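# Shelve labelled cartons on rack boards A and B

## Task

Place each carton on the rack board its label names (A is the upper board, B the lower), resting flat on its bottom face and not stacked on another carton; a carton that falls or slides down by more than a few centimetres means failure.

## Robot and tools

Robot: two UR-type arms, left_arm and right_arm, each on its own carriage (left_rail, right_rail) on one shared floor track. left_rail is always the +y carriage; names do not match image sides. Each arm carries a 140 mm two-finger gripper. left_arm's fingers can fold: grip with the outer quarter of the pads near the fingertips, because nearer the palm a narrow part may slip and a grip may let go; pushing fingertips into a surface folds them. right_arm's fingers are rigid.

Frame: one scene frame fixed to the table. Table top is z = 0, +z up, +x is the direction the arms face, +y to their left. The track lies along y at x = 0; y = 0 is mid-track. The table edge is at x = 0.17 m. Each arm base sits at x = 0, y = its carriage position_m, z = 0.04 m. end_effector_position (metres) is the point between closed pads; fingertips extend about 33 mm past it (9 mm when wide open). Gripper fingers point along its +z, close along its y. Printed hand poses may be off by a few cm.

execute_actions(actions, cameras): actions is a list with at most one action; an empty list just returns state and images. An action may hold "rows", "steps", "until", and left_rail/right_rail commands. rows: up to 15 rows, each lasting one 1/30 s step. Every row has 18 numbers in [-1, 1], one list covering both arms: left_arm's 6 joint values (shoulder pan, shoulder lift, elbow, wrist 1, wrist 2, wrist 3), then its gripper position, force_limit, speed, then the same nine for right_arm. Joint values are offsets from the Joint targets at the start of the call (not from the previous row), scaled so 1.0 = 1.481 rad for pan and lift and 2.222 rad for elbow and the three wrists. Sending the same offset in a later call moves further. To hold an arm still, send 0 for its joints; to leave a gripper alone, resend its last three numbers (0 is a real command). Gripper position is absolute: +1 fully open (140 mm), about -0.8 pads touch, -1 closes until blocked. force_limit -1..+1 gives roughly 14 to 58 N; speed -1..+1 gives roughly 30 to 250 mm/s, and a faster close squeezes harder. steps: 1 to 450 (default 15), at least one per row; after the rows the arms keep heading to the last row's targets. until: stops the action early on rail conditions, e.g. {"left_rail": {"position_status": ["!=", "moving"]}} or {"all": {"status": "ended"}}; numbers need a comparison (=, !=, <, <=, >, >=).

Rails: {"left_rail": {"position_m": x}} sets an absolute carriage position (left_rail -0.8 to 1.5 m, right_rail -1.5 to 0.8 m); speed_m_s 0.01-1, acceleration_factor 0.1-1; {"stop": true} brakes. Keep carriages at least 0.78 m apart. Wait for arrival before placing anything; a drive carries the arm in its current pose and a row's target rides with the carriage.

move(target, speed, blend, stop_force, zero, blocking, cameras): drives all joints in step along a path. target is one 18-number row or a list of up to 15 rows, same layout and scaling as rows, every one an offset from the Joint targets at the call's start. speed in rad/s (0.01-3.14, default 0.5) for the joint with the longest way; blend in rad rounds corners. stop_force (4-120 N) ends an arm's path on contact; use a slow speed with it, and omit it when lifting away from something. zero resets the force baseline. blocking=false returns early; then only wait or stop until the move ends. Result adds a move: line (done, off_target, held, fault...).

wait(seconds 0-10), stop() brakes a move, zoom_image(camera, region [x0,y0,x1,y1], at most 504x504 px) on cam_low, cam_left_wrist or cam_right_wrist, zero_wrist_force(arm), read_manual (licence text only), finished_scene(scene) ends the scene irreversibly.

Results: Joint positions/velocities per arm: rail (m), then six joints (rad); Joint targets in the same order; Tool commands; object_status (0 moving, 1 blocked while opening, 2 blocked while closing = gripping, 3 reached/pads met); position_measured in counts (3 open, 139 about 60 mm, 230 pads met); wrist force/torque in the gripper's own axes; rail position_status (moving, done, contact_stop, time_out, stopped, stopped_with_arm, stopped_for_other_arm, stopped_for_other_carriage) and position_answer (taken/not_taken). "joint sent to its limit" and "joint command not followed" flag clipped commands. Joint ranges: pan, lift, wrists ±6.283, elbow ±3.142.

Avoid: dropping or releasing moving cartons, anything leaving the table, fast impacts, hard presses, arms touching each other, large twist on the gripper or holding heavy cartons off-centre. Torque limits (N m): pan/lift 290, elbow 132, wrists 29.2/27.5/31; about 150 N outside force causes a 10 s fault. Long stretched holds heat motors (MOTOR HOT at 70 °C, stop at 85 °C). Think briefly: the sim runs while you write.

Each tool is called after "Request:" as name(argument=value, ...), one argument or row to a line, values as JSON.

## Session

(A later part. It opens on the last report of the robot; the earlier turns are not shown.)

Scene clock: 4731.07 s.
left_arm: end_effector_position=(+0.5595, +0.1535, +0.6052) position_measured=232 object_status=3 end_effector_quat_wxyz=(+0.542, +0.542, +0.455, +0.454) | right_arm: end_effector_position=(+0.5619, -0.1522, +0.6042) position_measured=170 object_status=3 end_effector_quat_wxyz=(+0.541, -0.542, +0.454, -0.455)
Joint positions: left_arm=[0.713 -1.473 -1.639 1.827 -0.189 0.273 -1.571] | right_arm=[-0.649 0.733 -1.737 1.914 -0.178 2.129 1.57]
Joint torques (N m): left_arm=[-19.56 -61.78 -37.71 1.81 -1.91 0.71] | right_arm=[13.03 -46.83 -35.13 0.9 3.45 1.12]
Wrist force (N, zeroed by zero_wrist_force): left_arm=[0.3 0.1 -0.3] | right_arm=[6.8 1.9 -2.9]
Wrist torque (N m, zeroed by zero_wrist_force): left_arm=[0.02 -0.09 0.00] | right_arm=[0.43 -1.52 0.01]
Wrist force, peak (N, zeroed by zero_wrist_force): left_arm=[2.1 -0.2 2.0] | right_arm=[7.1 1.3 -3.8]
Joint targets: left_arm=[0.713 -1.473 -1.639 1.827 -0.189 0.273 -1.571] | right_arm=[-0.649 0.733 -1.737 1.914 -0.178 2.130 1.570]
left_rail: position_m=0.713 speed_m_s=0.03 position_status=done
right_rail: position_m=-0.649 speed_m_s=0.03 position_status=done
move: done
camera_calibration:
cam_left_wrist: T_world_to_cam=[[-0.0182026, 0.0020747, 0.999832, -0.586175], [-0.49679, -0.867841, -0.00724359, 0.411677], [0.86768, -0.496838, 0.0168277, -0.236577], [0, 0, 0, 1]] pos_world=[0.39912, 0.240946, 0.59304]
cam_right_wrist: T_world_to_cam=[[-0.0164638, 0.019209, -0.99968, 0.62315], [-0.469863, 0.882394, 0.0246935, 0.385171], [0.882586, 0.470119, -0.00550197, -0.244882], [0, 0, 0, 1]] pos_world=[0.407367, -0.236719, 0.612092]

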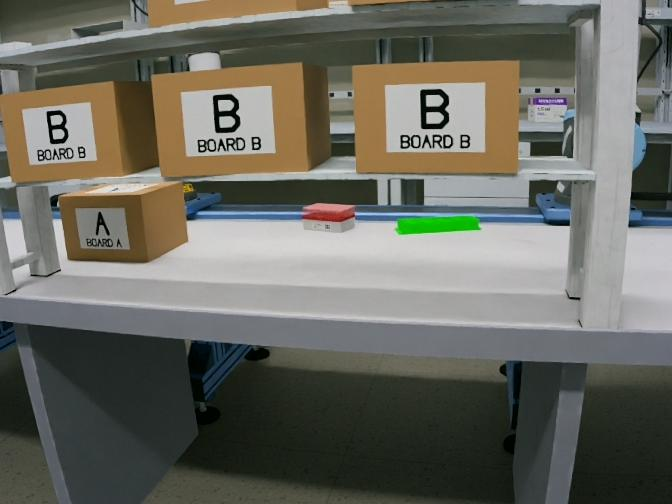

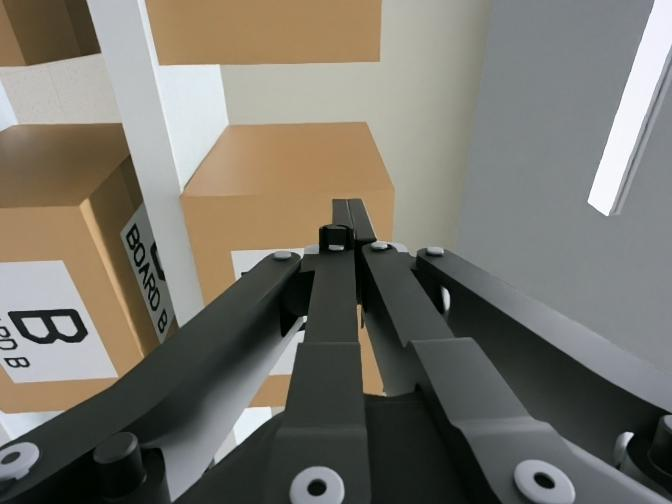

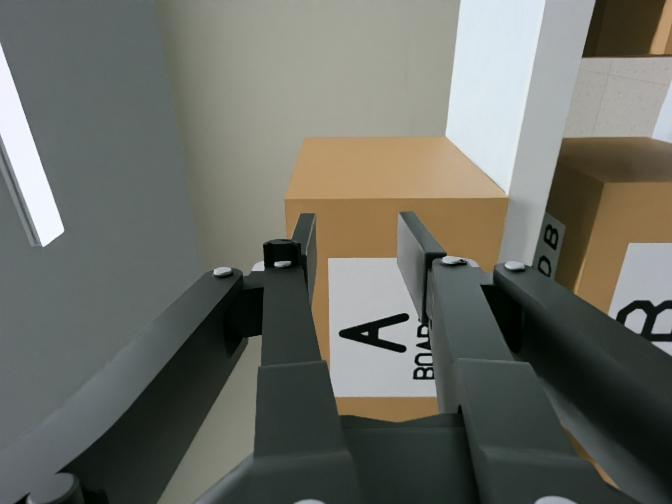

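Request:
execute_actions(
  actions=[
    {"right_rail": {"position_m": -1.173, "speed_m_s": 0.5, "acceleration_factor": 0.5}, "left_rail": {"position_m": 0.2136, "speed_m_s": 0.5, "acceleration_factor": 0.5}, "steps": 180, "until": {"all": {"status": "ended"}}},
  ],
  cameras=[],
)

Request:
move(
  target=[-0.087513,0.121388,0.193745,-0.274651,-0.058329,0,-1,0,-0.5,0.097502,0.182196,0.158991,-0.280421,0.064986,0,-0.325,0,-0.5],
  speed=0.3,
)

Scene clock: 4745.63 s.
left_arm: end_effector_position=(+0.5593, -0.3461, +0.6052) position_measured=232 object_status=3 end_effector_quat_wxyz=(+0.542, +0.542, +0.455, +0.454) | right_arm: end_effector_position=(+0.5617, -0.6758, +0.6042) position_measured=170 object_status=3 end_effector_quat_wxyz=(+0.541, -0.542, +0.454, -0.455) end_effector_velocity=(-0.001, -0.001, +0.001) end_effector_angular_velocity=(+0.001, +0.000, +0.000)
Joint positions: left_arm=[0.214 -1.473 -1.639 1.827 -0.189 0.273 -1.571] | right_arm=[-1.173 0.733 -1.737 1.914 -0.178 2.13 1.57]
Joint velocities: left_arm=[within noise] | right_arm=[-0.001 0.001 -0.002 0 0.001 0.001 0.001]
Joint torques (N m): left_arm=[-3.56 -28.27 -45.59 1.51 -1.52 0.57] | right_arm=[9.7 -38.58 -45.9 -0.25 2.94 0.9]
Wrist force (N, zeroed by zero_wrist_force): left_arm=[0.4 -0.2 0.1] | right_arm=[6.8 1.6 -3.1]
Wrist torque (N m, zeroed by zero_wrist_force): left_arm=[-0.04 -0.11 -0.01] | right_arm=[0.37 -1.50 0.01]
Wrist force, peak (N, zeroed by zero_wrist_force): left_arm=[1.4 -0.3 -0.3] | right_arm=[7.8 1.5 -3.1]
Joint targets: left_arm=[0.214 -1.473 -1.639 1.827 -0.189 0.273 -1.571] | right_arm=[-1.173 0.733 -1.737 1.914 -0.178 2.130 1.570]
Tool commands: left_gripper/position=-1.0 left_gripper/force_limit=+0.0 left_gripper/speed=-0.5 right_gripper/position=-0.325 right_gripper/force_limit=+0.0 right_gripper/speed=-0.5
left_rail: position_m=0.214 speed_m_s=0.50 position_status=done
right_rail: position_m=-1.173 speed_m_s=0.50 position_status=done
No camera images: "cameras" was empty.

Scene clock: 4748.27 s.
left_arm: end_effector_position=(+0.4945, -0.3183, +0.3004) position_measured=232 object_status=3 end_effector_quat_wxyz=(+0.542, +0.542, +0.455, +0.454) | right_arm: end_effector_position=(+0.4965, -0.6478, +0.3000) position_measured=170 object_status=3 end_effector_quat_wxyz=(+0.541, -0.542, +0.454, -0.455)
Joint positions: left_arm=[0.214 -1.603 -1.459 2.257 -0.799 0.143 -1.571] | right_arm=[-1.173 0.877 -1.467 2.268 -0.8 2.274 1.57]
Joint torques (N m): left_arm=[-15.6 -25.83 -23.57 -3.01 -2.12 0.3] | right_arm=[10.58 -32.68 -23.16 -6.39 3.47 1.08]
Wrist force (N, zeroed by zero_wrist_force): left_arm=[0.3 -0.2 0.0] | right_arm=[6.0 2.2 -3.4]
Wrist torque (N m, zeroed by zero_wrist_force): left_arm=[-0.05 -0.08 -0.01] | right_arm=[0.50 -1.30 0.03]
Wrist force, peak (N, zeroed by zero_wrist_force): left_arm=[0.0 2.3 0.2] | right_arm=[7.3 1.9 -3.1]
Joint targets: left_arm=[0.214 -1.603 -1.459 2.258 -0.799 0.143 -1.571] | right_arm=[-1.173 0.877 -1.467 2.268 -0.801 2.274 1.570]
left_rail: position_m=0.214 speed_m_s=0.50 position_status=done
right_rail: position_m=-1.173 speed_m_s=0.50 position_status=done
move: done
camera_calibration:
cam_left_wrist: T_world_to_cam=[[-0.0181147, 0.00202703, 0.999834, -0.281771], [-0.49679, -0.86784, -0.00724128, -0.0322693], [0.867681, -0.496839, 0.0167277, -0.40943], [0, 0, 0, 1]] pos_world=[0.33412, -0.230854, 0.288339]
cam_right_wrist: T_world_to_cam=[[-0.0164638, 0.019209, -0.99968, 0.327589], [-0.469863, 0.882394, 0.0246935, 0.799178], [0.882586, 0.470119, -0.00550197, 0.0441098], [0, 0, 0, 1]] pos_world=[0.341967, -0.732219, 0.307992]

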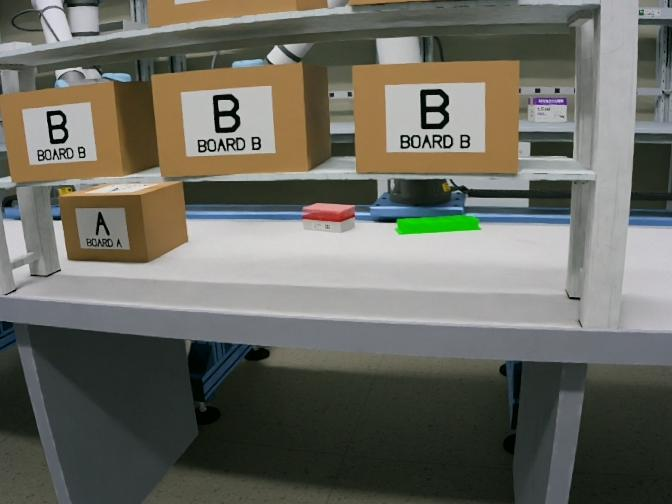

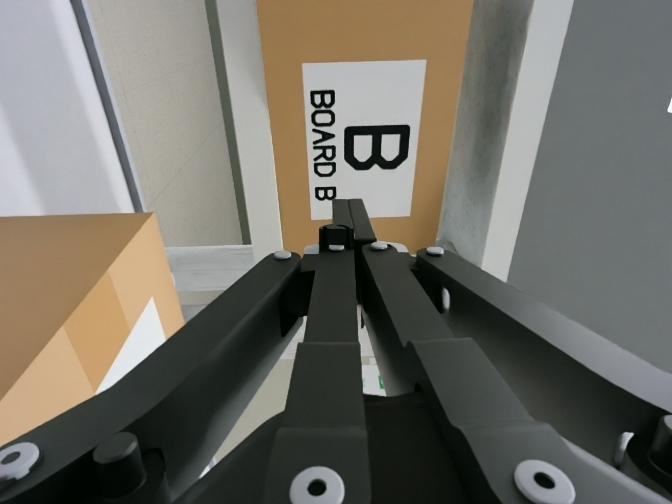

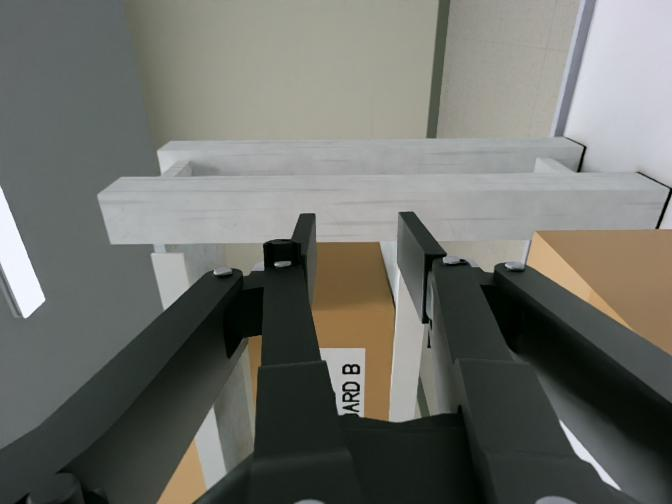

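Request:
move(
  target=[
    [0,0.102964,0.023578,-0.092205,0,0,-1,0,-0.5,0,0.104081,0.023788,-0.093159,0,0,-0.325,0,-0.5],
    [0,0.224326,0.033725,-0.183242,0,0,-1,0,-0.5,0,0.226941,0.034036,-0.185296,0,0,-0.325,0,-0.5],
  ],
  speed=[0.2, 0.18],
  blend=0.02,
  stop_force=25,
  cameras=[],
)

Request:
zero_wrist_force(
  arm="right_arm",
)

Request:
zero_wrist_force(
  arm="left_arm",
)

Request:
execute_actions(
  actions=[
    {"left_rail": {"position_m": 0.193, "speed_m_s": 0.03, "acceleration_factor": 0.3}, "right_rail": {"position_m": -1.157, "speed_m_s": 0.03, "acceleration_factor": 0.3}, "steps": 90, "until": {"all": {"status": "ended"}}},
  ],
  cameras=[],
)

Scene clock: 4780.87 s.
left_arm: end_effector_position=(+0.4945, -0.3184, +0.1202) position_measured=232 object_status=3 end_effector_quat_wxyz=(+0.542, +0.542, +0.455, +0.454) | right_arm: end_effector_position=(+0.4964, -0.6478, +0.1199) position_measured=170 object_status=3 end_effector_quat_wxyz=(+0.541, -0.542, +0.454, -0.455)
Joint positions: left_arm=[0.214 -1.603 -1.127 2.332 -1.206 0.143 -1.571] | right_arm=[-1.173 0.877 -1.131 2.343 -1.212 2.274 1.57]
Joint torques (N m): left_arm=[-12.35 -37.29 -7.15 -2.68 -1.56 0.31] | right_arm=[8.89 -47.88 -10.05 -6.27 2.76 1.15]
Wrist force (N, zeroed by zero_wrist_force): left_arm=[0.3 0.2 -0.1] | right_arm=[6.5 1.8 -2.8]
Wrist torque (N m, zeroed by zero_wrist_force): left_arm=[0.05 -0.06 0.00] | right_arm=[0.41 -1.45 0.00]
Wrist force, peak (N, zeroed by zero_wrist_force): left_arm=[0.3 1.3 0.0] | right_arm=[6.5 2.2 -3.5]
Joint targets: left_arm=[0.214 -1.603 -1.127 2.332 -1.206 0.143 -1.571] | right_arm=[-1.173 0.877 -1.131 2.343 -1.212 2.274 1.570]
left_rail: position_m=0.214 speed_m_s=0.50 position_status=done
right_rail: position_m=-1.173 speed_m_s=0.50 position_status=done
move: done
No camera images: "cameras" was empty.

Wrist force sensor zeroed.

Wrist force sensor zeroed.

Scene clock: 4781.93 s.
left_arm: end_effector_position=(+0.4945, -0.3389, +0.1202) position_measured=232 object_status=3 end_effector_quat_wxyz=(+0.542, +0.542, +0.455, +0.454) | right_arm: end_effector_position=(+0.4964, -0.6318, +0.1199) position_measured=170 object_status=3 end_effector_quat_wxyz=(+0.541, -0.542, +0.454, -0.455)
Joint positions: left_arm=[0.193 -1.603 -1.127 2.333 -1.206 0.143 -1.571] | right_arm=[-1.157 0.877 -1.131 2.343 -1.212 2.274 1.57]
Joint torques (N m): left_arm=[-13.31 -39.59 -17.82 -2.49 -1.43 0.29] | right_arm=[8.01 -50.23 -10.93 -5.8 2.73 0.82]
Wrist force (N, zeroed by zero_wrist_force): left_arm=[1.2 -0.1 -1.2] | right_arm=[-0.1 -0.2 0.0]
Wrist torque (N m, zeroed by zero_wrist_force): left_arm=[-0.08 0.04 0.00] | right_arm=[-0.04 0.02 -0.01]
Wrist force, peak (N, zeroed by zero_wrist_force): left_arm=[1.2 -1.1 -1.0] | right_arm=[-0.7 -0.2 -0.3]
Joint targets: left_arm=[0.193 -1.603 -1.127 2.332 -1.206 0.143 -1.571] | right_arm=[-1.157 0.877 -1.131 2.343 -1.212 2.274 1.570]
Tool commands: left_gripper/position=-1.0 left_gripper/force_limit=+0.0 left_gripper/speed=-0.5 right_gripper/position=-0.325 right_gripper/force_limit=+0.0 right_gripper/speed=-0.5
left_rail: position_m=0.193 speed_m_s=0.03 position_status=done
right_rail: position_m=-1.157 speed_m_s=0.03 position_status=done
No camera images: "cameras" was empty.

Request:
execute_actions(
  actions=[
    {"left_rail": {"position_m": 0.188, "speed_m_s": 0.03, "acceleration_factor": 0.3}, "right_rail": {"position_m": -1.152, "speed_m_s": 0.03, "acceleration_factor": 0.3}, "steps": 60, "until": {"all": {"status": "ended"}}},
  ],
  cameras=[],
)

Request:
execute_actions(
  actions=[
    {"left_rail": {"position_m": 0.1855, "speed_m_s": 0.02, "acceleration_factor": 0.3}, "right_rail": {"position_m": -1.1495, "speed_m_s": 0.02, "acceleration_factor": 0.3}, "steps": 60, "until": {"all": {"status": "ended"}}},
  ],
  cameras=[],
)

Scene clock: 4789.27 s.
left_arm: end_effector_position=(+0.4945, -0.3440, +0.1202) position_measured=232 object_status=3 end_effector_quat_wxyz=(+0.542, +0.542, +0.455, +0.454) | right_arm: end_effector_position=(+0.4964, -0.6268, +0.1199) position_measured=170 object_status=3 end_effector_quat_wxyz=(+0.541, -0.542, +0.454, -0.455)
Joint positions: left_arm=[0.188 -1.603 -1.127 2.332 -1.206 0.143 -1.571] | right_arm=[-1.152 0.877 -1.131 2.343 -1.212 2.274 1.57]
Joint torques (N m): left_arm=[-10.65 -50.11 -28.69 -1.66 -0.54 0.36] | right_arm=[9.39 -55.25 -16.89 -4.32 2.33 0.89]
Wrist force (N, zeroed by zero_wrist_force): left_arm=[2.9 -0.7 -1.9] | right_arm=[0.1 0.1 -0.3]
Wrist torque (N m, zeroed by zero_wrist_force): left_arm=[-0.05 0.09 -0.01] | right_arm=[0.01 -0.03 0.00]
Wrist force, peak (N, zeroed by zero_wrist_force): left_arm=[3.0 0.3 -2.7] | right_arm=[-0.6 -0.2 -0.2]
Joint targets: left_arm=[0.188 -1.603 -1.127 2.332 -1.206 0.143 -1.571] | right_arm=[-1.152 0.877 -1.131 2.343 -1.212 2.274 1.570]
Tool commands: left_gripper/position=-1.0 left_gripper/force_limit=+0.0 left_gripper/speed=-0.5 right_gripper/position=-0.325 right_gripper/force_limit=+0.0 right_gripper/speed=-0.5
left_rail: position_m=0.188 speed_m_s=0.03 position_status=done
right_rail: position_m=-1.152 speed_m_s=0.03 position_status=done
No camera images: "cameras" was empty.

Scene clock: 4789.73 s.
left_arm: end_effector_position=(+0.4945, -0.3465, +0.1202) position_measured=232 object_status=3 end_effector_quat_wxyz=(+0.542, +0.542, +0.455, +0.454) | right_arm: end_effector_position=(+0.4964, -0.6242, +0.1199) position_measured=170 object_status=3 end_effector_quat_wxyz=(+0.541, -0.542, +0.454, -0.455)
Joint positions: left_arm=[0.185 -1.603 -1.127 2.332 -1.206 0.143 -1.571] | right_arm=[-1.149 0.877 -1.131 2.343 -1.212 2.274 1.57]
Joint torques (N m): left_arm=[-11.83 -48.56 -28.47 -1.45 2.17 0.33] | right_arm=[8.9 -57.15 -18.24 -4.16 2.15 1.11]
Wrist force (N, zeroed by zero_wrist_force): left_arm=[8.3 0.5 -1.1] | right_arm=[-0.1 0.0 -0.1]
Wrist torque (N m, zeroed by zero_wrist_force): left_arm=[-0.04 0.36 -0.02] | right_arm=[0.01 0.02 0.00]
Wrist force, peak (N, zeroed by zero_wrist_force): left_arm=[9.9 0.4 -1.1] | right_arm=[-0.9 -0.1 -0.1]
Joint targets: left_arm=[0.185 -1.603 -1.127 2.332 -1.206 0.143 -1.571] | right_arm=[-1.150 0.877 -1.131 2.343 -1.212 2.274 1.570]
Tool commands: left_gripper/position=-1.0 left_gripper/force_limit=+0.0 left_gripper/speed=-0.5 right_gripper/position=-0.325 right_gripper/force_limit=+0.0 right_gripper/speed=-0.5
left_rail: position_m=0.185 speed_m_s=0.02 position_status=done
right_rail: position_m=-1.149 speed_m_s=0.02 position_status=done
No camera images: "cameras" was empty.

Request:
execute_actions(
  actions=[
    {"right_rail": {"position_m": -1.147, "speed_m_s": 0.02, "acceleration_factor": 0.3}, "steps": 60, "until": {"all": {"status": "ended"}}},
  ],
  cameras=[],
)

Request:
execute_actions(
  actions=[
    {"right_rail": {"position_m": -1.1445, "speed_m_s": 0.02, "acceleration_factor": 0.3}, "steps": 60, "until": {"all": {"status": "ended"}}},
  ],
  cameras=[],
)

Scene clock: 4799.57 s.
left_arm: end_effector_position=(+0.4945, -0.3465, +0.1202) position_measured=232 object_status=3 end_effector_quat_wxyz=(+0.542, +0.542, +0.455, +0.454) | right_arm: end_effector_position=(+0.4964, -0.6218, +0.1199) position_measured=170 object_status=3 end_effector_quat_wxyz=(+0.541, -0.542, +0.454, -0.455)
Joint positions: left_arm=[0.185 -1.603 -1.127 2.332 -1.206 0.143 -1.571] | right_arm=[-1.147 0.877 -1.131 2.343 -1.212 2.274 1.57]
Joint torques (N m): left_arm=[-8.83 -58.3 -25.1 -0.31 6.42 0.4] | right_arm=[8.06 -61.89 -24 -2.69 2.04 0.8]
Wrist force (N, zeroed by zero_wrist_force): left_arm=[8.5 0.1 -1.0] | right_arm=[1.3 0.2 -1.5]
Wrist torque (N m, zeroed by zero_wrist_force): left_arm=[-0.03 0.30 -0.02] | right_arm=[-0.05 0.08 0.03]
Wrist force, peak (N, zeroed by zero_wrist_force): left_arm=[8.8 1.0 -1.3] | right_arm=[1.6 0.2 -1.4]
Joint targets: left_arm=[0.185 -1.603 -1.127 2.332 -1.206 0.143 -1.571] | right_arm=[-1.147 0.877 -1.131 2.343 -1.212 2.274 1.570]
Tool commands: left_gripper/position=-1.0 left_gripper/force_limit=+0.0 left_gripper/speed=-0.5 right_gripper/position=-0.325 right_gripper/force_limit=+0.0 right_gripper/speed=-0.5
left_rail: position_m=0.185 speed_m_s=0.02 position_status=done
right_rail: position_m=-1.147 speed_m_s=0.02 position_status=done
No camera images: "cameras" was empty.

Scene clock: 4800.03 s.
left_arm: end_effector_position=(+0.4945, -0.3465, +0.1202) position_measured=232 object_status=3 end_effector_quat_wxyz=(+0.542, +0.542, +0.455, +0.454) | right_arm: end_effector_position=(+0.4964, -0.6192, +0.1199) position_measured=170 object_status=3 end_effector_quat_wxyz=(+0.541, -0.542, +0.454, -0.455)
Joint positions: left_arm=[0.185 -1.603 -1.127 2.332 -1.206 0.143 -1.571] | right_arm=[-1.144 0.877 -1.131 2.343 -1.212 2.274 1.57]
Joint torques (N m): left_arm=[-9.82 -58.31 -24.47 -0.44 5.99 0.58] | right_arm=[8.17 -62.69 -24.13 -2.22 1.69 1.14]
Wrist force (N, zeroed by zero_wrist_force): left_arm=[8.5 0.2 -1.0] | right_arm=[1.2 0.0 -1.2]
Wrist torque (N m, zeroed by zero_wrist_force): left_arm=[-0.05 0.29 -0.02] | right_arm=[-0.07 0.05 0.03]
Wrist force, peak (N, zeroed by zero_wrist_force): left_arm=[8.6 0.8 -1.1] | right_arm=[1.6 -0.3 -1.8]
Joint targets: left_arm=[0.185 -1.603 -1.127 2.332 -1.206 0.143 -1.571] | right_arm=[-1.145 0.877 -1.131 2.343 -1.212 2.274 1.570]
Tool commands: left_gripper/position=-1.0 left_gripper/force_limit=+0.0 left_gripper/speed=-0.5 right_gripper/position=-0.325 right_gripper/force_limit=+0.0 right_gripper/speed=-0.5
left_rail: position_m=0.185 speed_m_s=0.02 position_status=done
right_rail: position_m=-1.144 position_m_goal=-1.145 speed_m_s=0.02 position_status=done
No camera images: "cameras" was empty.

Request:
execute_actions(
  actions=[
    {"right_rail": {"position_m": -1.142, "speed_m_s": 0.02, "acceleration_factor": 0.3}, "steps": 60, "until": {"all": {"status": "ended"}}},
  ],
  cameras=[],
)

Request:
execute_actions(
  actions=[
    {"right_rail": {"position_m": -1.1395, "speed_m_s": 0.02, "acceleration_factor": 0.3}, "steps": 60, "until": {"all": {"status": "ended"}}},
  ],
  cameras=[],
)

Scene clock: 4807.27 s.
left_arm: end_effector_position=(+0.4945, -0.3465, +0.1202) position_measured=232 object_status=3 end_effector_quat_wxyz=(+0.542, +0.542, +0.455, +0.454) | right_arm: end_effector_position=(+0.4964, -0.6168, +0.1199) position_measured=170 object_status=3 end_effector_quat_wxyz=(+0.541, -0.542, +0.454, -0.455)
Joint positions: left_arm=[0.186 -1.603 -1.127 2.332 -1.206 0.143 -1.571] | right_arm=[-1.142 0.877 -1.131 2.343 -1.212 2.274 1.57]
Joint torques (N m): left_arm=[-9.02 -66.51 -21.7 0.81 5.27 0.37] | right_arm=[7.12 -65.92 -23.59 -0.92 1.7 0.96]
Wrist force (N, zeroed by zero_wrist_force): left_arm=[8.1 0.3 -0.9] | right_arm=[1.3 0.1 -1.5]
Wrist torque (N m, zeroed by zero_wrist_force): left_arm=[-0.06 0.26 -0.02] | right_arm=[0.00 0.05 0.03]
Wrist force, peak (N, zeroed by zero_wrist_force): left_arm=[8.8 1.0 -1.3] | right_arm=[1.3 -0.5 -1.7]
Joint targets: left_arm=[0.185 -1.603 -1.127 2.332 -1.206 0.143 -1.571] | right_arm=[-1.142 0.877 -1.131 2.343 -1.212 2.274 1.570]
Tool commands: left_gripper/position=-1.0 left_gripper/force_limit=+0.0 left_gripper/speed=-0.5 right_gripper/position=-0.325 right_gripper/force_limit=+0.0 right_gripper/speed=-0.5
left_rail: position_m=0.186 position_m_goal=0.185 speed_m_s=0.02 position_status=done
right_rail: position_m=-1.142 speed_m_s=0.02 position_status=done
No camera images: "cameras" was empty.

Scene clock: 4807.73 s.
left_arm: end_effector_position=(+0.4945, -0.3465, +0.1202) position_measured=232 object_status=3 end_effector_quat_wxyz=(+0.542, +0.542, +0.455, +0.454) | right_arm: end_effector_position=(+0.4964, -0.6144, +0.1199) position_measured=170 object_status=3 end_effector_quat_wxyz=(+0.541, -0.542, +0.454, -0.455)
Joint positions: left_arm=[0.186 -1.603 -1.127 2.332 -1.206 0.143 -1.571] | right_arm=[-1.14 0.877 -1.131 2.343 -1.212 2.274 1.57]
Joint torques (N m): left_arm=[-9.9 -66.57 -21.55 0.6 5 0.41] | right_arm=[5.1 -67.04 -23.09 -0.61 -4.37 0.88]
Wrist force (N, zeroed by zero_wrist_force): left_arm=[10.4 1.5 -2.9] | right_arm=[20.0 -4.1 -6.0]
Wrist torque (N m, zeroed by zero_wrist_force): left_arm=[-0.03 0.40 -0.03] | right_arm=[0.09 0.58 0.26]
Wrist force, peak (N, zeroed by zero_wrist_force): left_arm=[10.7 0.3 -2.8] | right_arm=[20.0 -4.1 -6.0]
Joint targets: left_arm=[0.185 -1.603 -1.127 2.332 -1.206 0.143 -1.571] | right_arm=[-1.139 0.877 -1.131 2.343 -1.212 2.274 1.570]
Tool commands: left_gripper/position=-1.0 left_gripper/force_limit=+0.0 left_gripper/speed=-0.5 right_gripper/position=-0.325 right_gripper/force_limit=+0.0 right_gripper/speed=-0.5
left_rail: position_m=0.186 position_m_goal=0.185 speed_m_s=0.02 position_status=done
right_rail: position_m=-1.140 position_m_goal=-1.139 speed_m_s=0.02 position_status=done
No camera images: "cameras" was empty.

Request:
execute_actions(
  actions=[
    {"left_rail": {"position_m": 0.1825, "speed_m_s": 0.02, "acceleration_factor": 0.3}, "right_rail": {"position_m": -1.1375, "speed_m_s": 0.02, "acceleration_factor": 0.3}, "steps": 60, "until": {"all": {"status": "ended"}}},
  ],
  cameras=[],
)

Scene clock: 4813.73 s.
left_arm: end_effector_position=(+0.4945, -0.3492, +0.1201) position_measured=232 object_status=3 end_effector_quat_wxyz=(+0.542, +0.542, +0.455, +0.454) | right_arm: end_effector_position=(+0.4964, -0.6123, +0.1199) position_measured=170 object_status=3 end_effector_quat_wxyz=(+0.541, -0.542, +0.454, -0.455)
Joint positions: left_arm=[0.183 -1.603 -1.127 2.333 -1.206 0.143 -1.571] | right_arm=[-1.138 0.877 -1.131 2.343 -1.212 2.274 1.57]
Joint torques (N m): left_arm=[-7.74 -77.5 -56.03 -3.91 17.42 0.08] | right_arm=[5.78 -66.95 -26.61 -0.16 -11.9 1.12]
Wrist force (N, zeroed by zero_wrist_force): left_arm=[51.4 15.1 -19.5] | right_arm=[40.4 -9.1 -10.0]
Wrist torque (N m, zeroed by zero_wrist_force): left_arm=[-0.46 1.68 -0.24] | right_arm=[0.33 0.94 0.42]
Wrist force, peak (N, zeroed by zero_wrist_force): left_arm=[50.2 15.1 -23.7] | right_arm=[40.4 -9.1 -10.0]
Joint targets: left_arm=[0.183 -1.603 -1.127 2.332 -1.206 0.143 -1.571] | right_arm=[-1.137 0.877 -1.131 2.343 -1.212 2.274 1.570]
Tool commands: left_gripper/position=-1.0 left_gripper/force_limit=+0.0 left_gripper/speed=-0.5 right_gripper/position=-0.325 right_gripper/force_limit=+0.0 right_gripper/speed=-0.5
left_rail: position_m=0.183 speed_m_s=0.02 position_status=done
right_rail: position_m=-1.138 position_m_goal=-1.137 speed_m_s=0.02 position_status=done
No camera images: "cameras" was empty.

Request:
execute_actions(
  actions=[
    {"right_rail": {"position_m": -1.1364, "speed_m_s": 0.02, "acceleration_factor": 0.3}, "steps": 60, "until": {"all": {"status": "ended"}}},
  ],
  cameras=[],
)

Request:
move(
  target=[0, -0.062709, -0.003263, 0.045060, 0, 0, -1, 0, -0.5, 0, -0.063498, -0.003300, 0.045622, 0, 0, -0.325, 0, -0.5],
  speed=0.07,
  cameras=[],
)

Scene clock: 4826.93 s.
left_arm: end_effector_position=(+0.4945, -0.3495, +0.1202) position_measured=232 object_status=3 end_effector_quat_wxyz=(+0.542, +0.542, +0.455, +0.454) | right_arm: end_effector_position=(+0.4964, -0.6112, +0.1199) position_measured=170 object_status=3 end_effector_quat_wxyz=(+0.541, -0.542, +0.454, -0.455)
Joint positions: left_arm=[0.182 -1.603 -1.127 2.332 -1.206 0.143 -1.571] | right_arm=[-1.136 0.877 -1.131 2.343 -1.212 2.274 1.57]
Joint torques (N m): left_arm=[-16.14 -77.81 -62.82 -7.87 28.34 -0.13] | right_arm=[7.56 -63.86 -39.85 -1.1 -12.52 1.06]
Wrist force (N, zeroed by zero_wrist_force): left_arm=[54.3 14.3 -21.8] | right_arm=[54.7 -15.1 -21.2]
Wrist torque (N m, zeroed by zero_wrist_force): left_arm=[-0.38 1.81 -0.23] | right_arm=[0.54 1.07 0.54]
Wrist force, peak (N, zeroed by zero_wrist_force): left_arm=[54.3 14.4 -21.9] | right_arm=[54.7 -15.1 -21.2]
Joint targets: left_arm=[0.183 -1.603 -1.127 2.332 -1.206 0.143 -1.571] | right_arm=[-1.136 0.877 -1.131 2.343 -1.212 2.274 1.570]
Tool commands: left_gripper/position=-1.0 left_gripper/force_limit=+0.0 left_gripper/speed=-0.5 right_gripper/position=-0.325 right_gripper/force_limit=+0.0 right_gripper/speed=-0.5
left_rail: position_m=0.182 position_m_goal=0.183 speed_m_s=0.02 position_status=done
right_rail: position_m=-1.136 speed_m_s=0.02 position_status=done
No camera images: "cameras" was empty.

Scene clock: 4828.77 s.
left_arm: end_effector_position=(+0.4945, -0.3494, +0.1652) position_measured=232 object_status=3 end_effector_quat_wxyz=(+0.542, +0.542, +0.455, +0.454) | right_arm: end_effector_position=(+0.4964, -0.6112, +0.1649) position_measured=170 object_status=3 end_effector_quat_wxyz=(+0.541, -0.542, +0.454, -0.455)
Joint positions: left_arm=[0.182 -1.603 -1.219 2.325 -1.106 0.143 -1.571] | right_arm=[-1.136 0.877 -1.225 2.336 -1.111 2.274 1.57]
Joint torques (N m): left_arm=[-23.09 -83.46 -70.9 -1.04 15.03 -0.19] | right_arm=[35.81 -80.1 -54.09 -2.79 -12.11 0.99]
Wrist force (N, zeroed by zero_wrist_force): left_arm=[49.2 -12.6 -7.7] | right_arm=[50.0 8.4 -7.3]
Wrist torque (N m, zeroed by zero_wrist_force): left_arm=[0.26 1.75 0.12] | right_arm=[-0.11 1.27 0.36]
Wrist force, peak (N, zeroed by zero_wrist_force): left_arm=[54.3 13.5 -21.3] | right_arm=[55.0 -14.6 -21.1]
Joint targets: left_arm=[0.183 -1.603 -1.220 2.325 -1.106 0.143 -1.571] | right_arm=[-1.136 0.877 -1.225 2.336 -1.111 2.274 1.570]
left_rail: position_m=0.182 position_m_goal=0.183 speed_m_s=0.02 position_status=done
right_rail: position_m=-1.136 speed_m_s=0.02 position_status=done
move: done
No camera images: "cameras" was empty.

Request:
move(
  target=[
    [0,-0.058653,-0.006883,0.045977,0,0,-1,0,-0.5,0,-0.059362,-0.006948,0.046514,0,0,-0.325,0,-0.5],
    [0,-0.112707,-0.017093,0.092214,0,0,-1,0,-0.5,0,-0.114027,-0.017252,0.093254,0,0,-0.325,0,-0.5],
    [0,-0.161617,-0.030461,0.138182,0,0,-1,0,-0.5,0,-0.163443,-0.030736,0.139674,0,0,-0.325,0,-0.5],
    [0,-0.204599,-0.046796,0.183164,0,0,-1,0,-0.5,0,-0.206801,-0.047197,0.185034,0,0,-0.325,0,-0.5],
    [0,-0.241831,-0.065879,0.227064,0,0,-1,0,-0.5,0,-0.244302,-0.066414,0.229246,0,0,-0.325,0,-0.5],
    [0,-0.273107,-0.087476,0.269506,0,0,-1,0,-0.5,0,-0.275746,-0.088142,0.271932,0,0,-0.325,0,-0.5],
    [0,-0.298801,-0.111449,0.310604,0,0,-1,0,-0.5,0,-0.301529,-0.112243,0.313217,0,0,-0.325,0,-0.5],
    [0,-0.319101,-0.137595,0.350281,0,0,-1,0,-0.5,0,-0.321853,-0.138507,0.353027,0,0,-0.325,0,-0.5],
    [0,-0.334364,-0.165874,0.388733,0,0,-1,0,-0.5,0,-0.337092,-0.166892,0.391569,0,0,-0.325,0,-0.5],
    [0,-0.344879,-0.196186,0.426054,0,0,-1,0,-0.5,0,-0.347556,-0.197294,0.428946,0,0,-0.325,0,-0.5],
    [0,-0.351051,-0.228501,0.462483,0,0,-1,0,-0.5,0,-0.353645,-0.229687,0.465397,0,0,-0.325,0,-0.5],
  ],
  speed=0.14,
  blend=0.02,
)

Scene clock: 4867.90 s.
left_arm: end_effector_position=(+0.4945, -0.3491, +0.6602) position_measured=232 object_status=3 end_effector_quat_wxyz=(+0.542, +0.542, +0.455, +0.454) | right_arm: end_effector_position=(+0.4964, -0.6111, +0.6599) position_measured=170 object_status=3 end_effector_quat_wxyz=(+0.541, -0.542, +0.454, -0.455)
Joint positions: left_arm=[0.183 -1.603 -1.74 1.818 -0.079 0.143 -1.571] | right_arm=[-1.136 0.877 -1.749 1.826 -0.077 2.274 1.57]
Joint torques (N m): left_arm=[-41.75 -34.47 -76.66 -2.47 25.06 -0.04] | right_arm=[34.36 -31.52 -65.43 -4.04 -12.34 1.15]
Wrist force (N, zeroed by zero_wrist_force): left_arm=[52.7 -12.1 -8.5] | right_arm=[53.6 8.5 -8.3]
Wrist torque (N m, zeroed by zero_wrist_force): left_arm=[0.26 1.86 0.11] | right_arm=[0.03 1.32 0.39]
Wrist force, peak (N, zeroed by zero_wrist_force): left_arm=[60.1 -12.9 -9.4] | right_arm=[61.2 8.1 -9.7]
Joint targets: left_arm=[0.183 -1.603 -1.740 1.818 -0.078 0.143 -1.571] | right_arm=[-1.136 0.877 -1.749 1.826 -0.077 2.274 1.570]
left_rail: position_m=0.183 speed_m_s=0.02 position_status=done
right_rail: position_m=-1.136 speed_m_s=0.02 position_status=done
move: done
camera_calibration:
cam_left_wrist: T_world_to_cam=[[-0.0181147, 0.00202703, 0.999834, -0.641449], [-0.49679, -0.86784, -0.00724128, -0.0563933], [0.867681, -0.496839, 0.0167277, -0.430752], [0, 0, 0, 1]] pos_world=[0.33412, -0.261654, 0.648139]
cam_right_wrist: T_world_to_cam=[[-0.0164638, 0.019209, -0.99968, 0.68657], [-0.469863, 0.882394, 0.0246935, 0.757998], [0.882586, 0.470119, -0.00550197, 0.028883], [0, 0, 0, 1]] pos_world=[0.341967, -0.695619, 0.667792]

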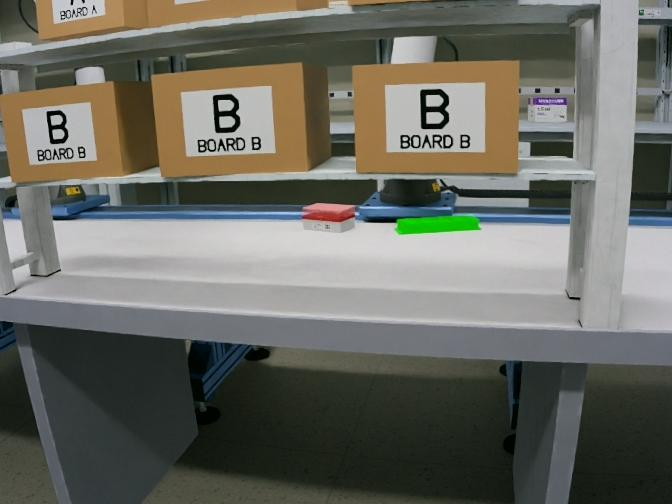

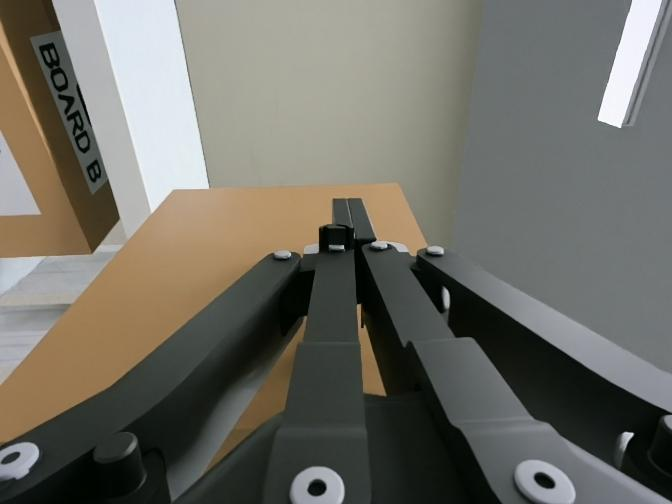

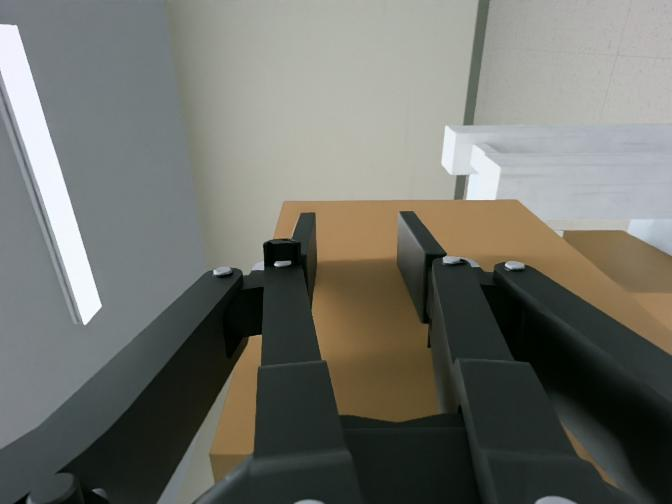

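Request:
execute_actions(
  actions=[
    {"right_rail": {"position_m": -0.95852, "speed_m_s": 0.15, "acceleration_factor": 0.3}, "left_rail": {"position_m": 0.36038, "speed_m_s": 0.15, "acceleration_factor": 0.3}, "steps": 120, "until": {"all": {"status": "ended"}}},
  ],
  cameras=[],
)

Request:
move(
  target=[
    [0.045459,0.029463,-0.016555,-0.003083,0.030299,0,-1,0,-0.5,-0.049365,-0.002087,0.001141,0.000250,-0.032903,0,-0.325,0,-0.5],
    [0.087196,0.059893,-0.034614,-0.005306,0.058117,0,-1,0,-0.5,-0.097502,-0.001089,0.000604,0.000122,-0.064986,0,-0.325,0,-0.5],
    [0.157597,0.089371,-0.053037,-0.006531,0.105041,0,-1,0,-0.5,-0.148672,0.032828,-0.018265,-0.003616,-0.099092,0,-0.325,0,-0.5],
    [0.223048,0.123381,-0.075442,-0.006793,0.148665,0,-1,0,-0.5,-0.192441,0.071228,-0.041087,-0.006387,-0.128265,0,-0.325,0,-0.5],
    [0.283175,0.161238,-0.101828,-0.005640,0.188741,0,-1,0,-0.5,-0.229823,0.113187,-0.067811,-0.007631,-0.153181,0,-0.325,0,-0.5],
    [0.337945,0.202413,-0.132252,-0.002660,0.225246,0,-1,0,-0.5,-0.261812,0.158031,-0.098439,-0.006891,-0.174502,0,-0.325,0,-0.5],
  ],
  speed=0.09,
  blend=0.02,
)

Scene clock: 4924.43 s.
left_arm: end_effector_position=(+0.4945, -0.1713, +0.6604) position_measured=232 object_status=3 end_effector_quat_wxyz=(+0.542, +0.542, +0.455, +0.454) | right_arm: end_effector_position=(+0.4964, -0.4333, +0.6600) position_measured=170 object_status=3 end_effector_quat_wxyz=(+0.541, -0.542, +0.454, -0.455)
Joint positions: left_arm=[0.36 -1.603 -1.74 1.818 -0.078 0.143 -1.571] | right_arm=[-0.959 0.877 -1.749 1.826 -0.077 2.274 1.57]
Joint torques (N m): left_arm=[-37.7 -29.47 -68.73 -3.15 17.26 -0.1] | right_arm=[31.41 -14.16 -54.15 -4.82 -12.64 1.17]
Wrist force (N, zeroed by zero_wrist_force): left_arm=[52.7 -12.3 -8.2] | right_arm=[53.7 8.7 -8.8]
Wrist torque (N m, zeroed by zero_wrist_force): left_arm=[0.25 1.90 0.12] | right_arm=[0.06 1.29 0.38]
Wrist force, peak (N, zeroed by zero_wrist_force): left_arm=[53.3 -12.8 -8.3] | right_arm=[54.8 8.8 -8.7]
Joint targets: left_arm=[0.360 -1.603 -1.740 1.818 -0.078 0.143 -1.571] | right_arm=[-0.959 0.877 -1.749 1.826 -0.077 2.274 1.570]
Tool commands: left_gripper/position=-1.0 left_gripper/force_limit=+0.0 left_gripper/speed=-0.5 right_gripper/position=-0.325 right_gripper/force_limit=+0.0 right_gripper/speed=-0.5
left_rail: position_m=0.360 speed_m_s=0.15 position_status=done
right_rail: position_m=-0.959 speed_m_s=0.15 position_status=done
No camera images: "cameras" was empty.

Scene clock: 4930.60 s.
left_arm: end_effector_position=(+0.7840, -0.1999, +0.6605) position_measured=232 object_status=3 end_effector_quat_wxyz=(+0.542, +0.542, +0.455, +0.454) | right_arm: end_effector_position=(+0.7861, -0.4620, +0.6599) position_measured=170 object_status=3 end_effector_quat_wxyz=(+0.541, -0.542, +0.454, -0.455)
Joint positions: left_arm=[0.36 -1.102 -1.44 1.524 -0.084 0.643 -1.571] | right_arm=[-0.959 0.49 -1.515 1.607 -0.092 1.886 1.57]
Joint torques (N m): left_arm=[-26.62 -30.84 -78.59 -3.3 26.44 -0.11] | right_arm=[25.52 -43.95 -62.86 -3.14 -26.41 1.13]
Wrist force (N, zeroed by zero_wrist_force): left_arm=[48.3 -11.9 -7.8] | right_arm=[49.6 9.3 -7.3]
Wrist torque (N m, zeroed by zero_wrist_force): left_arm=[0.23 1.75 0.13] | right_arm=[-0.06 1.14 0.16]
Wrist force, peak (N, zeroed by zero_wrist_force): left_arm=[59.8 -12.1 -9.7] | right_arm=[61.2 9.6 -9.4]
Joint targets: left_arm=[0.360 -1.102 -1.440 1.524 -0.084 0.643 -1.571] | right_arm=[-0.959 0.490 -1.515 1.607 -0.092 1.886 1.570]
left_rail: position_m=0.360 speed_m_s=0.15 position_status=done
right_rail: position_m=-0.959 speed_m_s=0.15 position_status=done
move: done
camera_calibration:
cam_left_wrist: T_world_to_cam=[[-0.0183896, 0.00195234, 0.999829, -0.636539], [-0.496784, -0.867842, -0.00744262, 0.217087], [0.867679, -0.496836, 0.0169292, -0.608036], [0, 0, 0, 1]] pos_world=[0.62372, -0.112454, 0.648339]
cam_right_wrist: T_world_to_cam=[[-0.0165103, 0.0192974, -0.999677, 0.688549], [-0.469862, 0.882392, 0.0247934, 0.762348], [0.882585, 0.47012, -0.00550145, -0.296855], [0, 0, 0, 1]] pos_world=[0.631567, -0.546419, 0.667792]

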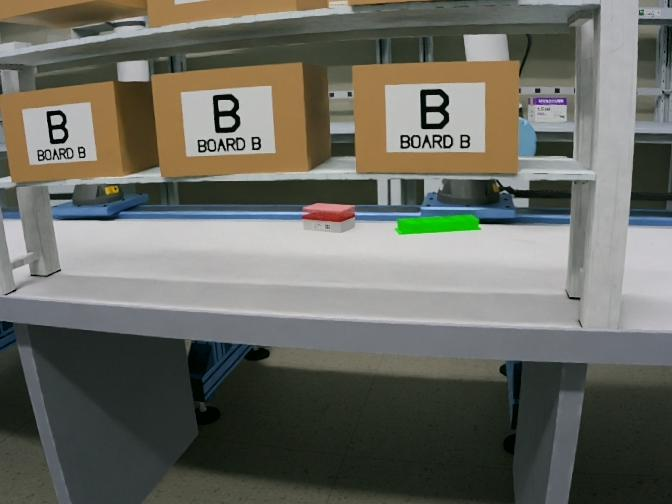

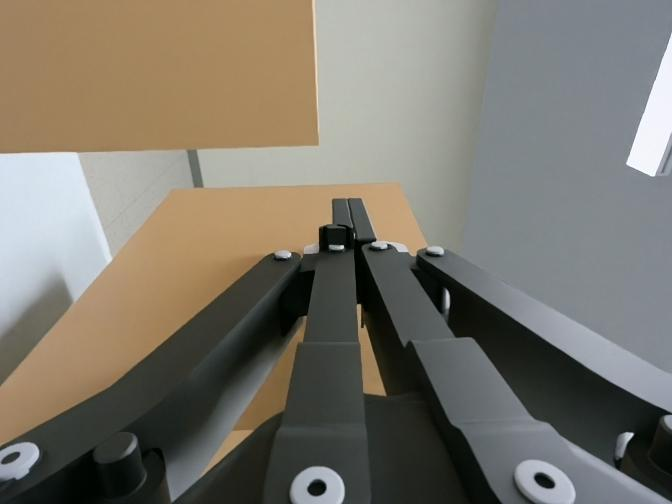

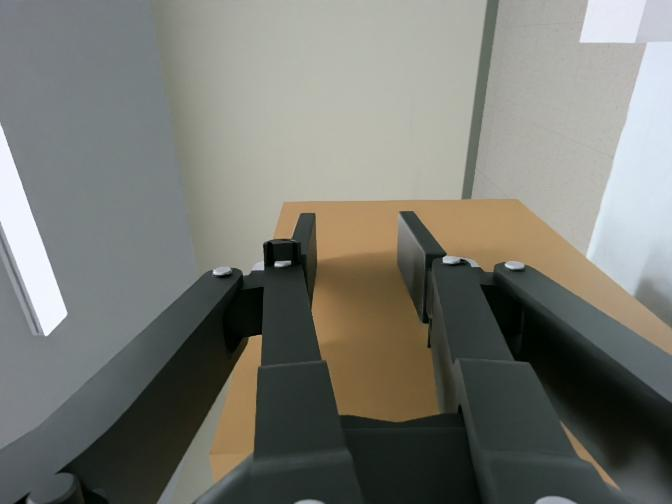

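Request:
move(
  target=[0, 0.006613, 0.032268, -0.036676, 0, 0, -1, 0, -0.5, 0, 0.007049, 0.032347, -0.037050, 0, 0, -0.325, 0, -0.5],
  speed=0.08,
  cameras=[],
)

Request:
move(
  target=[0, 0.001098, 0.003948, -0.004680, 0, 0, -1, 0, -0.5, 0, 0.001158, 0.003966, -0.004740, 0, 0, -0.325, 0, -0.5],
  speed=0.012,
  stop_force=6,
  zero=false,
  cameras=[],
)

Request:
move(
  target=[0, 0.000549, 0.001974, -0.002340, 0, 0, -1, 0, -0.5, 0, 0.000579, 0.001983, -0.002370, 0, 0, -0.325, 0, -0.5],
  speed=0.01,
  stop_force=6,
  zero=false,
  cameras=[],
)

Scene clock: 4939.90 s.
left_arm: end_effector_position=(+0.7842, -0.2000, +0.6136) position_measured=232 object_status=3 end_effector_quat_wxyz=(+0.542, +0.541, +0.455, +0.454) | right_arm: end_effector_position=(+0.7863, -0.4619, +0.6130) position_measured=170 object_status=3 end_effector_quat_wxyz=(+0.541, -0.542, +0.454, -0.455)
Joint positions: left_arm=[0.36 -1.102 -1.43 1.595 -0.166 0.643 -1.571] | right_arm=[-0.959 0.49 -1.504 1.679 -0.174 1.886 1.57]
Joint torques (N m): left_arm=[-37.08 -34.94 -58.92 -14.23 25.65 -0.42] | right_arm=[35.61 -44.95 -48.47 -15.08 -25.02 1.28]
Wrist force (N, zeroed by zero_wrist_force): left_arm=[48.0 -12.0 -7.9] | right_arm=[48.9 8.9 -7.1]
Wrist torque (N m, zeroed by zero_wrist_force): left_arm=[0.17 1.66 0.13] | right_arm=[-0.09 1.19 0.20]
Wrist force, peak (N, zeroed by zero_wrist_force): left_arm=[53.4 -12.3 -8.9] | right_arm=[54.6 9.5 -8.4]
Joint targets: left_arm=[0.360 -1.102 -1.430 1.595 -0.166 0.643 -1.571] | right_arm=[-0.959 0.490 -1.504 1.679 -0.175 1.886 1.570]
left_rail: position_m=0.360 speed_m_s=0.15 position_status=done
right_rail: position_m=-0.959 speed_m_s=0.15 position_status=done
move: done
No camera images: "cameras" was empty.

Scene clock: 4941.60 s.
left_arm: end_effector_position=(+0.7842, -0.2000, +0.6074) position_measured=232 object_status=3 end_effector_quat_wxyz=(+0.542, +0.542, +0.455, +0.454) | right_arm: end_effector_position=(+0.7863, -0.4620, +0.6069) position_measured=170 object_status=3 end_effector_quat_wxyz=(+0.541, -0.542, +0.454, -0.455)
Joint positions: left_arm=[0.36 -1.102 -1.428 1.604 -0.176 0.643 -1.571] | right_arm=[-0.959 0.49 -1.502 1.688 -0.185 1.886 1.57]
Joint torques (N m): left_arm=[-48.97 -35.57 -58.67 -14.23 25.13 -0.15] | right_arm=[46 -44.66 -48.05 -14.52 -24.54 1.31]
Wrist force (N, zeroed by zero_wrist_force): left_arm=[47.7 -12.2 -7.8] | right_arm=[48.8 9.1 -7.1]
Wrist torque (N m, zeroed by zero_wrist_force): left_arm=[0.16 1.71 0.13] | right_arm=[-0.09 1.16 0.20]
Wrist force, peak (N, zeroed by zero_wrist_force): left_arm=[48.2 -12.3 -7.9] | right_arm=[49.1 9.4 -7.1]
Joint targets: left_arm=[0.360 -1.102 -1.428 1.604 -0.176 0.643 -1.571] | right_arm=[-0.959 0.490 -1.502 1.688 -0.185 1.886 1.570]
left_rail: position_m=0.360 speed_m_s=0.15 position_status=done
right_rail: position_m=-0.959 speed_m_s=0.15 position_status=done
move: done
No camera images: "cameras" was empty.

Scene clock: 4942.97 s.
left_arm: end_effector_position=(+0.7842, -0.2000, +0.6044) position_measured=232 object_status=3 end_effector_quat_wxyz=(+0.542, +0.542, +0.455, +0.454) | right_arm: end_effector_position=(+0.7862, -0.4620, +0.6039) position_measured=170 object_status=3 end_effector_quat_wxyz=(+0.541, -0.542, +0.454, -0.455)
Joint positions: left_arm=[0.36 -1.102 -1.427 1.609 -0.181 0.643 -1.571] | right_arm=[-0.959 0.49 -1.502 1.692 -0.19 1.886 1.57]
Joint torques (N m): left_arm=[-55.62 -30.67 -54.93 -12.72 24.83 -0.32] | right_arm=[50.15 -41.95 -45.68 -13.5 -24.25 1.09]
Wrist force (N, zeroed by zero_wrist_force): left_arm=[48.1 -7.7 -6.7] | right_arm=[48.7 5.2 -6.4]
Wrist torque (N m, zeroed by zero_wrist_force): left_arm=[0.08 1.72 0.07] | right_arm=[-0.50 1.14 0.27]
Wrist force, peak (N, zeroed by zero_wrist_force): left_arm=[47.7 -11.7 -7.7] | right_arm=[48.9 9.1 -7.3]
Joint targets: left_arm=[0.360 -1.102 -1.427 1.609 -0.181 0.643 -1.571] | right_arm=[-0.959 0.490 -1.502 1.692 -0.190 1.886 1.570]
left_rail: position_m=0.360 speed_m_s=0.15 position_status=done
right_rail: position_m=-0.959 speed_m_s=0.15 position_status=done
move: done
No camera images: "cameras" was empty.

Request:
move(
  target=[0, 0.000183, 0.000658, -0.000780, 0, 0, -1, 0, -0.5, 0, 0.000193, 0.000661, -0.000790, 0, 0, -0.325, 0, -0.5],
  speed=0.01,
  stop_force=15,
  zero=false,
  cameras=[],
)

Scene clock: 4950.50 s.
left_arm: end_effector_position=(+0.7842, -0.2000, +0.6035) position_measured=232 object_status=3 end_effector_quat_wxyz=(+0.542, +0.542, +0.455, +0.454) | right_arm: end_effector_position=(+0.7862, -0.4620, +0.6029) position_measured=170 object_status=3 end_effector_quat_wxyz=(+0.541, -0.542, +0.454, -0.455)
Joint positions: left_arm=[0.36 -1.102 -1.427 1.61 -0.183 0.643 -1.571] | right_arm=[-0.959 0.49 -1.501 1.693 -0.192 1.886 1.57]
Joint torques (N m): left_arm=[-52.84 -18.33 -46.25 -9.33 23.51 -0.25] | right_arm=[48.53 -32.57 -39.32 -9.28 -23.33 1.35]
Wrist force (N, zeroed by zero_wrist_force): left_arm=[50.4 5.0 -8.0] | right_arm=[49.7 -3.9 -10.0]
Wrist torque (N m, zeroed by zero_wrist_force): left_arm=[-0.17 1.85 -0.09] | right_arm=[-0.40 1.13 0.37]
Wrist force, peak (N, zeroed by zero_wrist_force): left_arm=[50.7 4.2 -7.8] | right_arm=[49.7 -3.9 -10.0]
Joint targets: left_arm=[0.360 -1.102 -1.427 1.610 -0.183 0.643 -1.571] | right_arm=[-0.959 0.490 -1.501 1.693 -0.192 1.886 1.570]
left_rail: position_m=0.360 speed_m_s=0.15 position_status=done
right_rail: position_m=-0.959 speed_m_s=0.15 position_status=done
move: done
No camera images: "cameras" was empty.

Request:
execute_actions(
  actions=[
    {"right_rail": {"position_m": -0.97852, "speed_m_s": 0.03, "acceleration_factor": 0.2}, "left_rail": {"position_m": 0.38038, "speed_m_s": 0.03, "acceleration_factor": 0.2}, "steps": 90, "until": {"all": {"status": "ended"}}},
  ],
  cameras=[],
)

Request:
move(
  target=[
    [-0.114733,-0.079137,0.056933,-0.004186,-0.076472,0,-1,0,-0.5,0.069371,-0.086803,0.057352,0.000504,0.046237,0,-0.325,0,-0.5],
    [-0.250432,-0.142758,0.097883,-0.002732,-0.166917,0,-1,0,-0.5,0.164310,-0.159120,0.099044,0.007013,0.109516,0,-0.325,0,-0.5],
  ],
  speed=0.2,
  blend=0.02,
)

Scene clock: 4963.43 s.
left_arm: end_effector_position=(+0.7842, -0.1801, +0.6034) position_measured=232 object_status=3 end_effector_quat_wxyz=(+0.542, +0.542, +0.455, +0.454) | right_arm: end_effector_position=(+0.7862, -0.4819, +0.6029) position_measured=170 object_status=3 end_effector_quat_wxyz=(+0.541, -0.542, +0.454, -0.455)
Joint positions: left_arm=[0.38 -1.102 -1.427 1.61 -0.183 0.643 -1.571] | right_arm=[-0.978 0.49 -1.501 1.693 -0.192 1.886 1.57]
Joint torques (N m): left_arm=[11.56 -86.25 -46.48 -0.66 -1.81 -0.72] | right_arm=[-15.85 -67.82 -41.89 -0.83 2.74 1.12]
Wrist force (N, zeroed by zero_wrist_force): left_arm=[0.2 -0.3 0.0] | right_arm=[0.6 -2.7 -0.3]
Wrist torque (N m, zeroed by zero_wrist_force): left_arm=[-0.08 -0.07 0.00] | right_arm=[-0.63 -0.15 0.04]
Wrist force, peak (N, zeroed by zero_wrist_force): left_arm=[51.0 4.9 -8.2] | right_arm=[50.1 -3.5 -10.1]
Joint targets: left_arm=[0.380 -1.102 -1.427 1.610 -0.183 0.643 -1.571] | right_arm=[-0.979 0.490 -1.501 1.693 -0.192 1.886 1.570]
Tool commands: left_gripper/position=-1.0 left_gripper/force_limit=+0.0 left_gripper/speed=-0.5 right_gripper/position=-0.325 right_gripper/force_limit=+0.0 right_gripper/speed=-0.5
left_rail: position_m=0.380 speed_m_s=0.03 position_status=done
right_rail: position_m=-0.978 position_m_goal=-0.979 speed_m_s=0.03 position_status=done
No camera images: "cameras" was empty.

Scene clock: 4965.77 s.
left_arm: end_effector_position=(+0.5595, -0.1794, +0.6049) position_measured=232 object_status=3 end_effector_quat_wxyz=(+0.542, +0.542, +0.455, +0.454) | right_arm: end_effector_position=(+0.5619, -0.4814, +0.6047) position_measured=170 object_status=3 end_effector_quat_wxyz=(+0.541, -0.542, +0.454, -0.455)
Joint positions: left_arm=[0.38 -1.473 -1.639 1.827 -0.189 0.273 -1.571] | right_arm=[-0.979 0.733 -1.737 1.913 -0.176 2.129 1.57]
Joint torques (N m): left_arm=[-14.39 -62.29 -37.66 1.98 -2.17 -0.43] | right_arm=[10.81 -46.66 -35.14 0.89 4.38 1.27]
Wrist force (N, zeroed by zero_wrist_force): left_arm=[0.1 -0.6 0.0] | right_arm=[1.0 -2.7 -0.4]
Wrist torque (N m, zeroed by zero_wrist_force): left_arm=[-0.11 -0.06 -0.01] | right_arm=[-0.62 -0.23 0.01]
Wrist force, peak (N, zeroed by zero_wrist_force): left_arm=[2.1 -0.2 2.4] | right_arm=[1.7 -2.9 1.4]
Joint targets: left_arm=[0.380 -1.473 -1.639 1.827 -0.189 0.273 -1.571] | right_arm=[-0.979 0.733 -1.737 1.913 -0.176 2.130 1.570]
left_rail: position_m=0.380 speed_m_s=0.03 position_status=done
right_rail: position_m=-0.979 speed_m_s=0.03 position_status=done
move: done
camera_calibration:
cam_left_wrist: T_world_to_cam=[[-0.0182026, 0.0020747, 0.999832, -0.585284], [-0.49679, -0.867841, -0.00724359, 0.122858], [0.86768, -0.496838, 0.0168277, -0.401921], [0, 0, 0, 1]] pos_world=[0.39912, -0.0918544, 0.59284]
cam_right_wrist: T_world_to_cam=[[-0.0164638, 0.019209, -0.99968, 0.630075], [-0.469863, 0.882394, 0.0246935, 0.675688], [0.882586, 0.470119, -0.00550197, -0.0902039], [0, 0, 0, 1]] pos_world=[0.407467, -0.565919, 0.612692]

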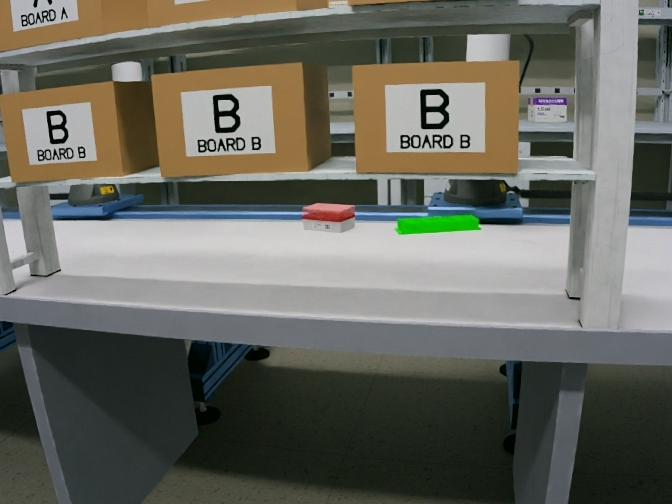

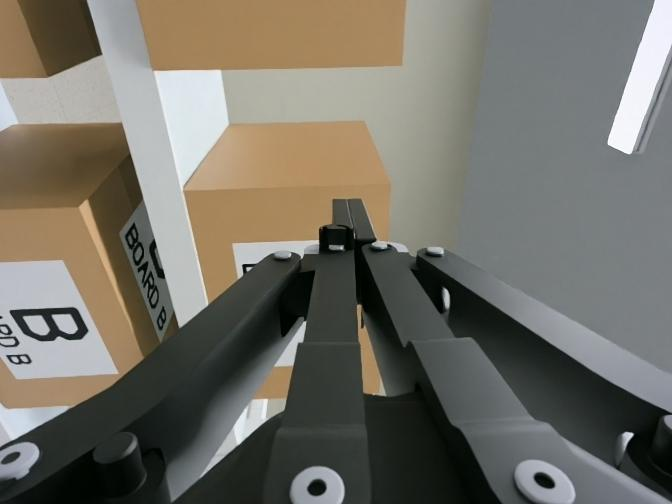

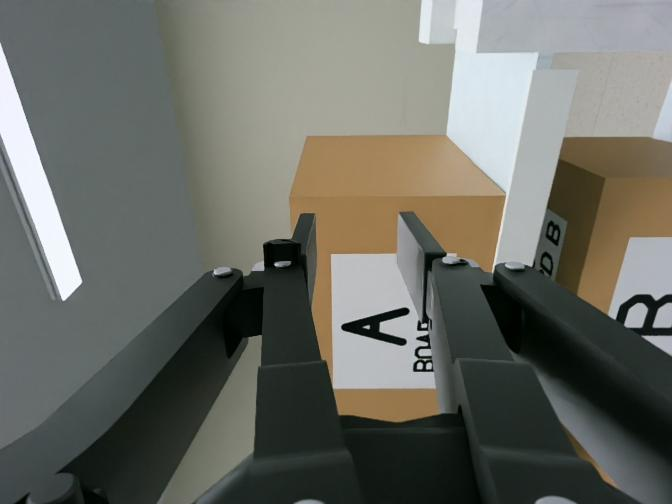

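Request:
finished_scene(
  scene=1,
)

The scene is finished: the task was done.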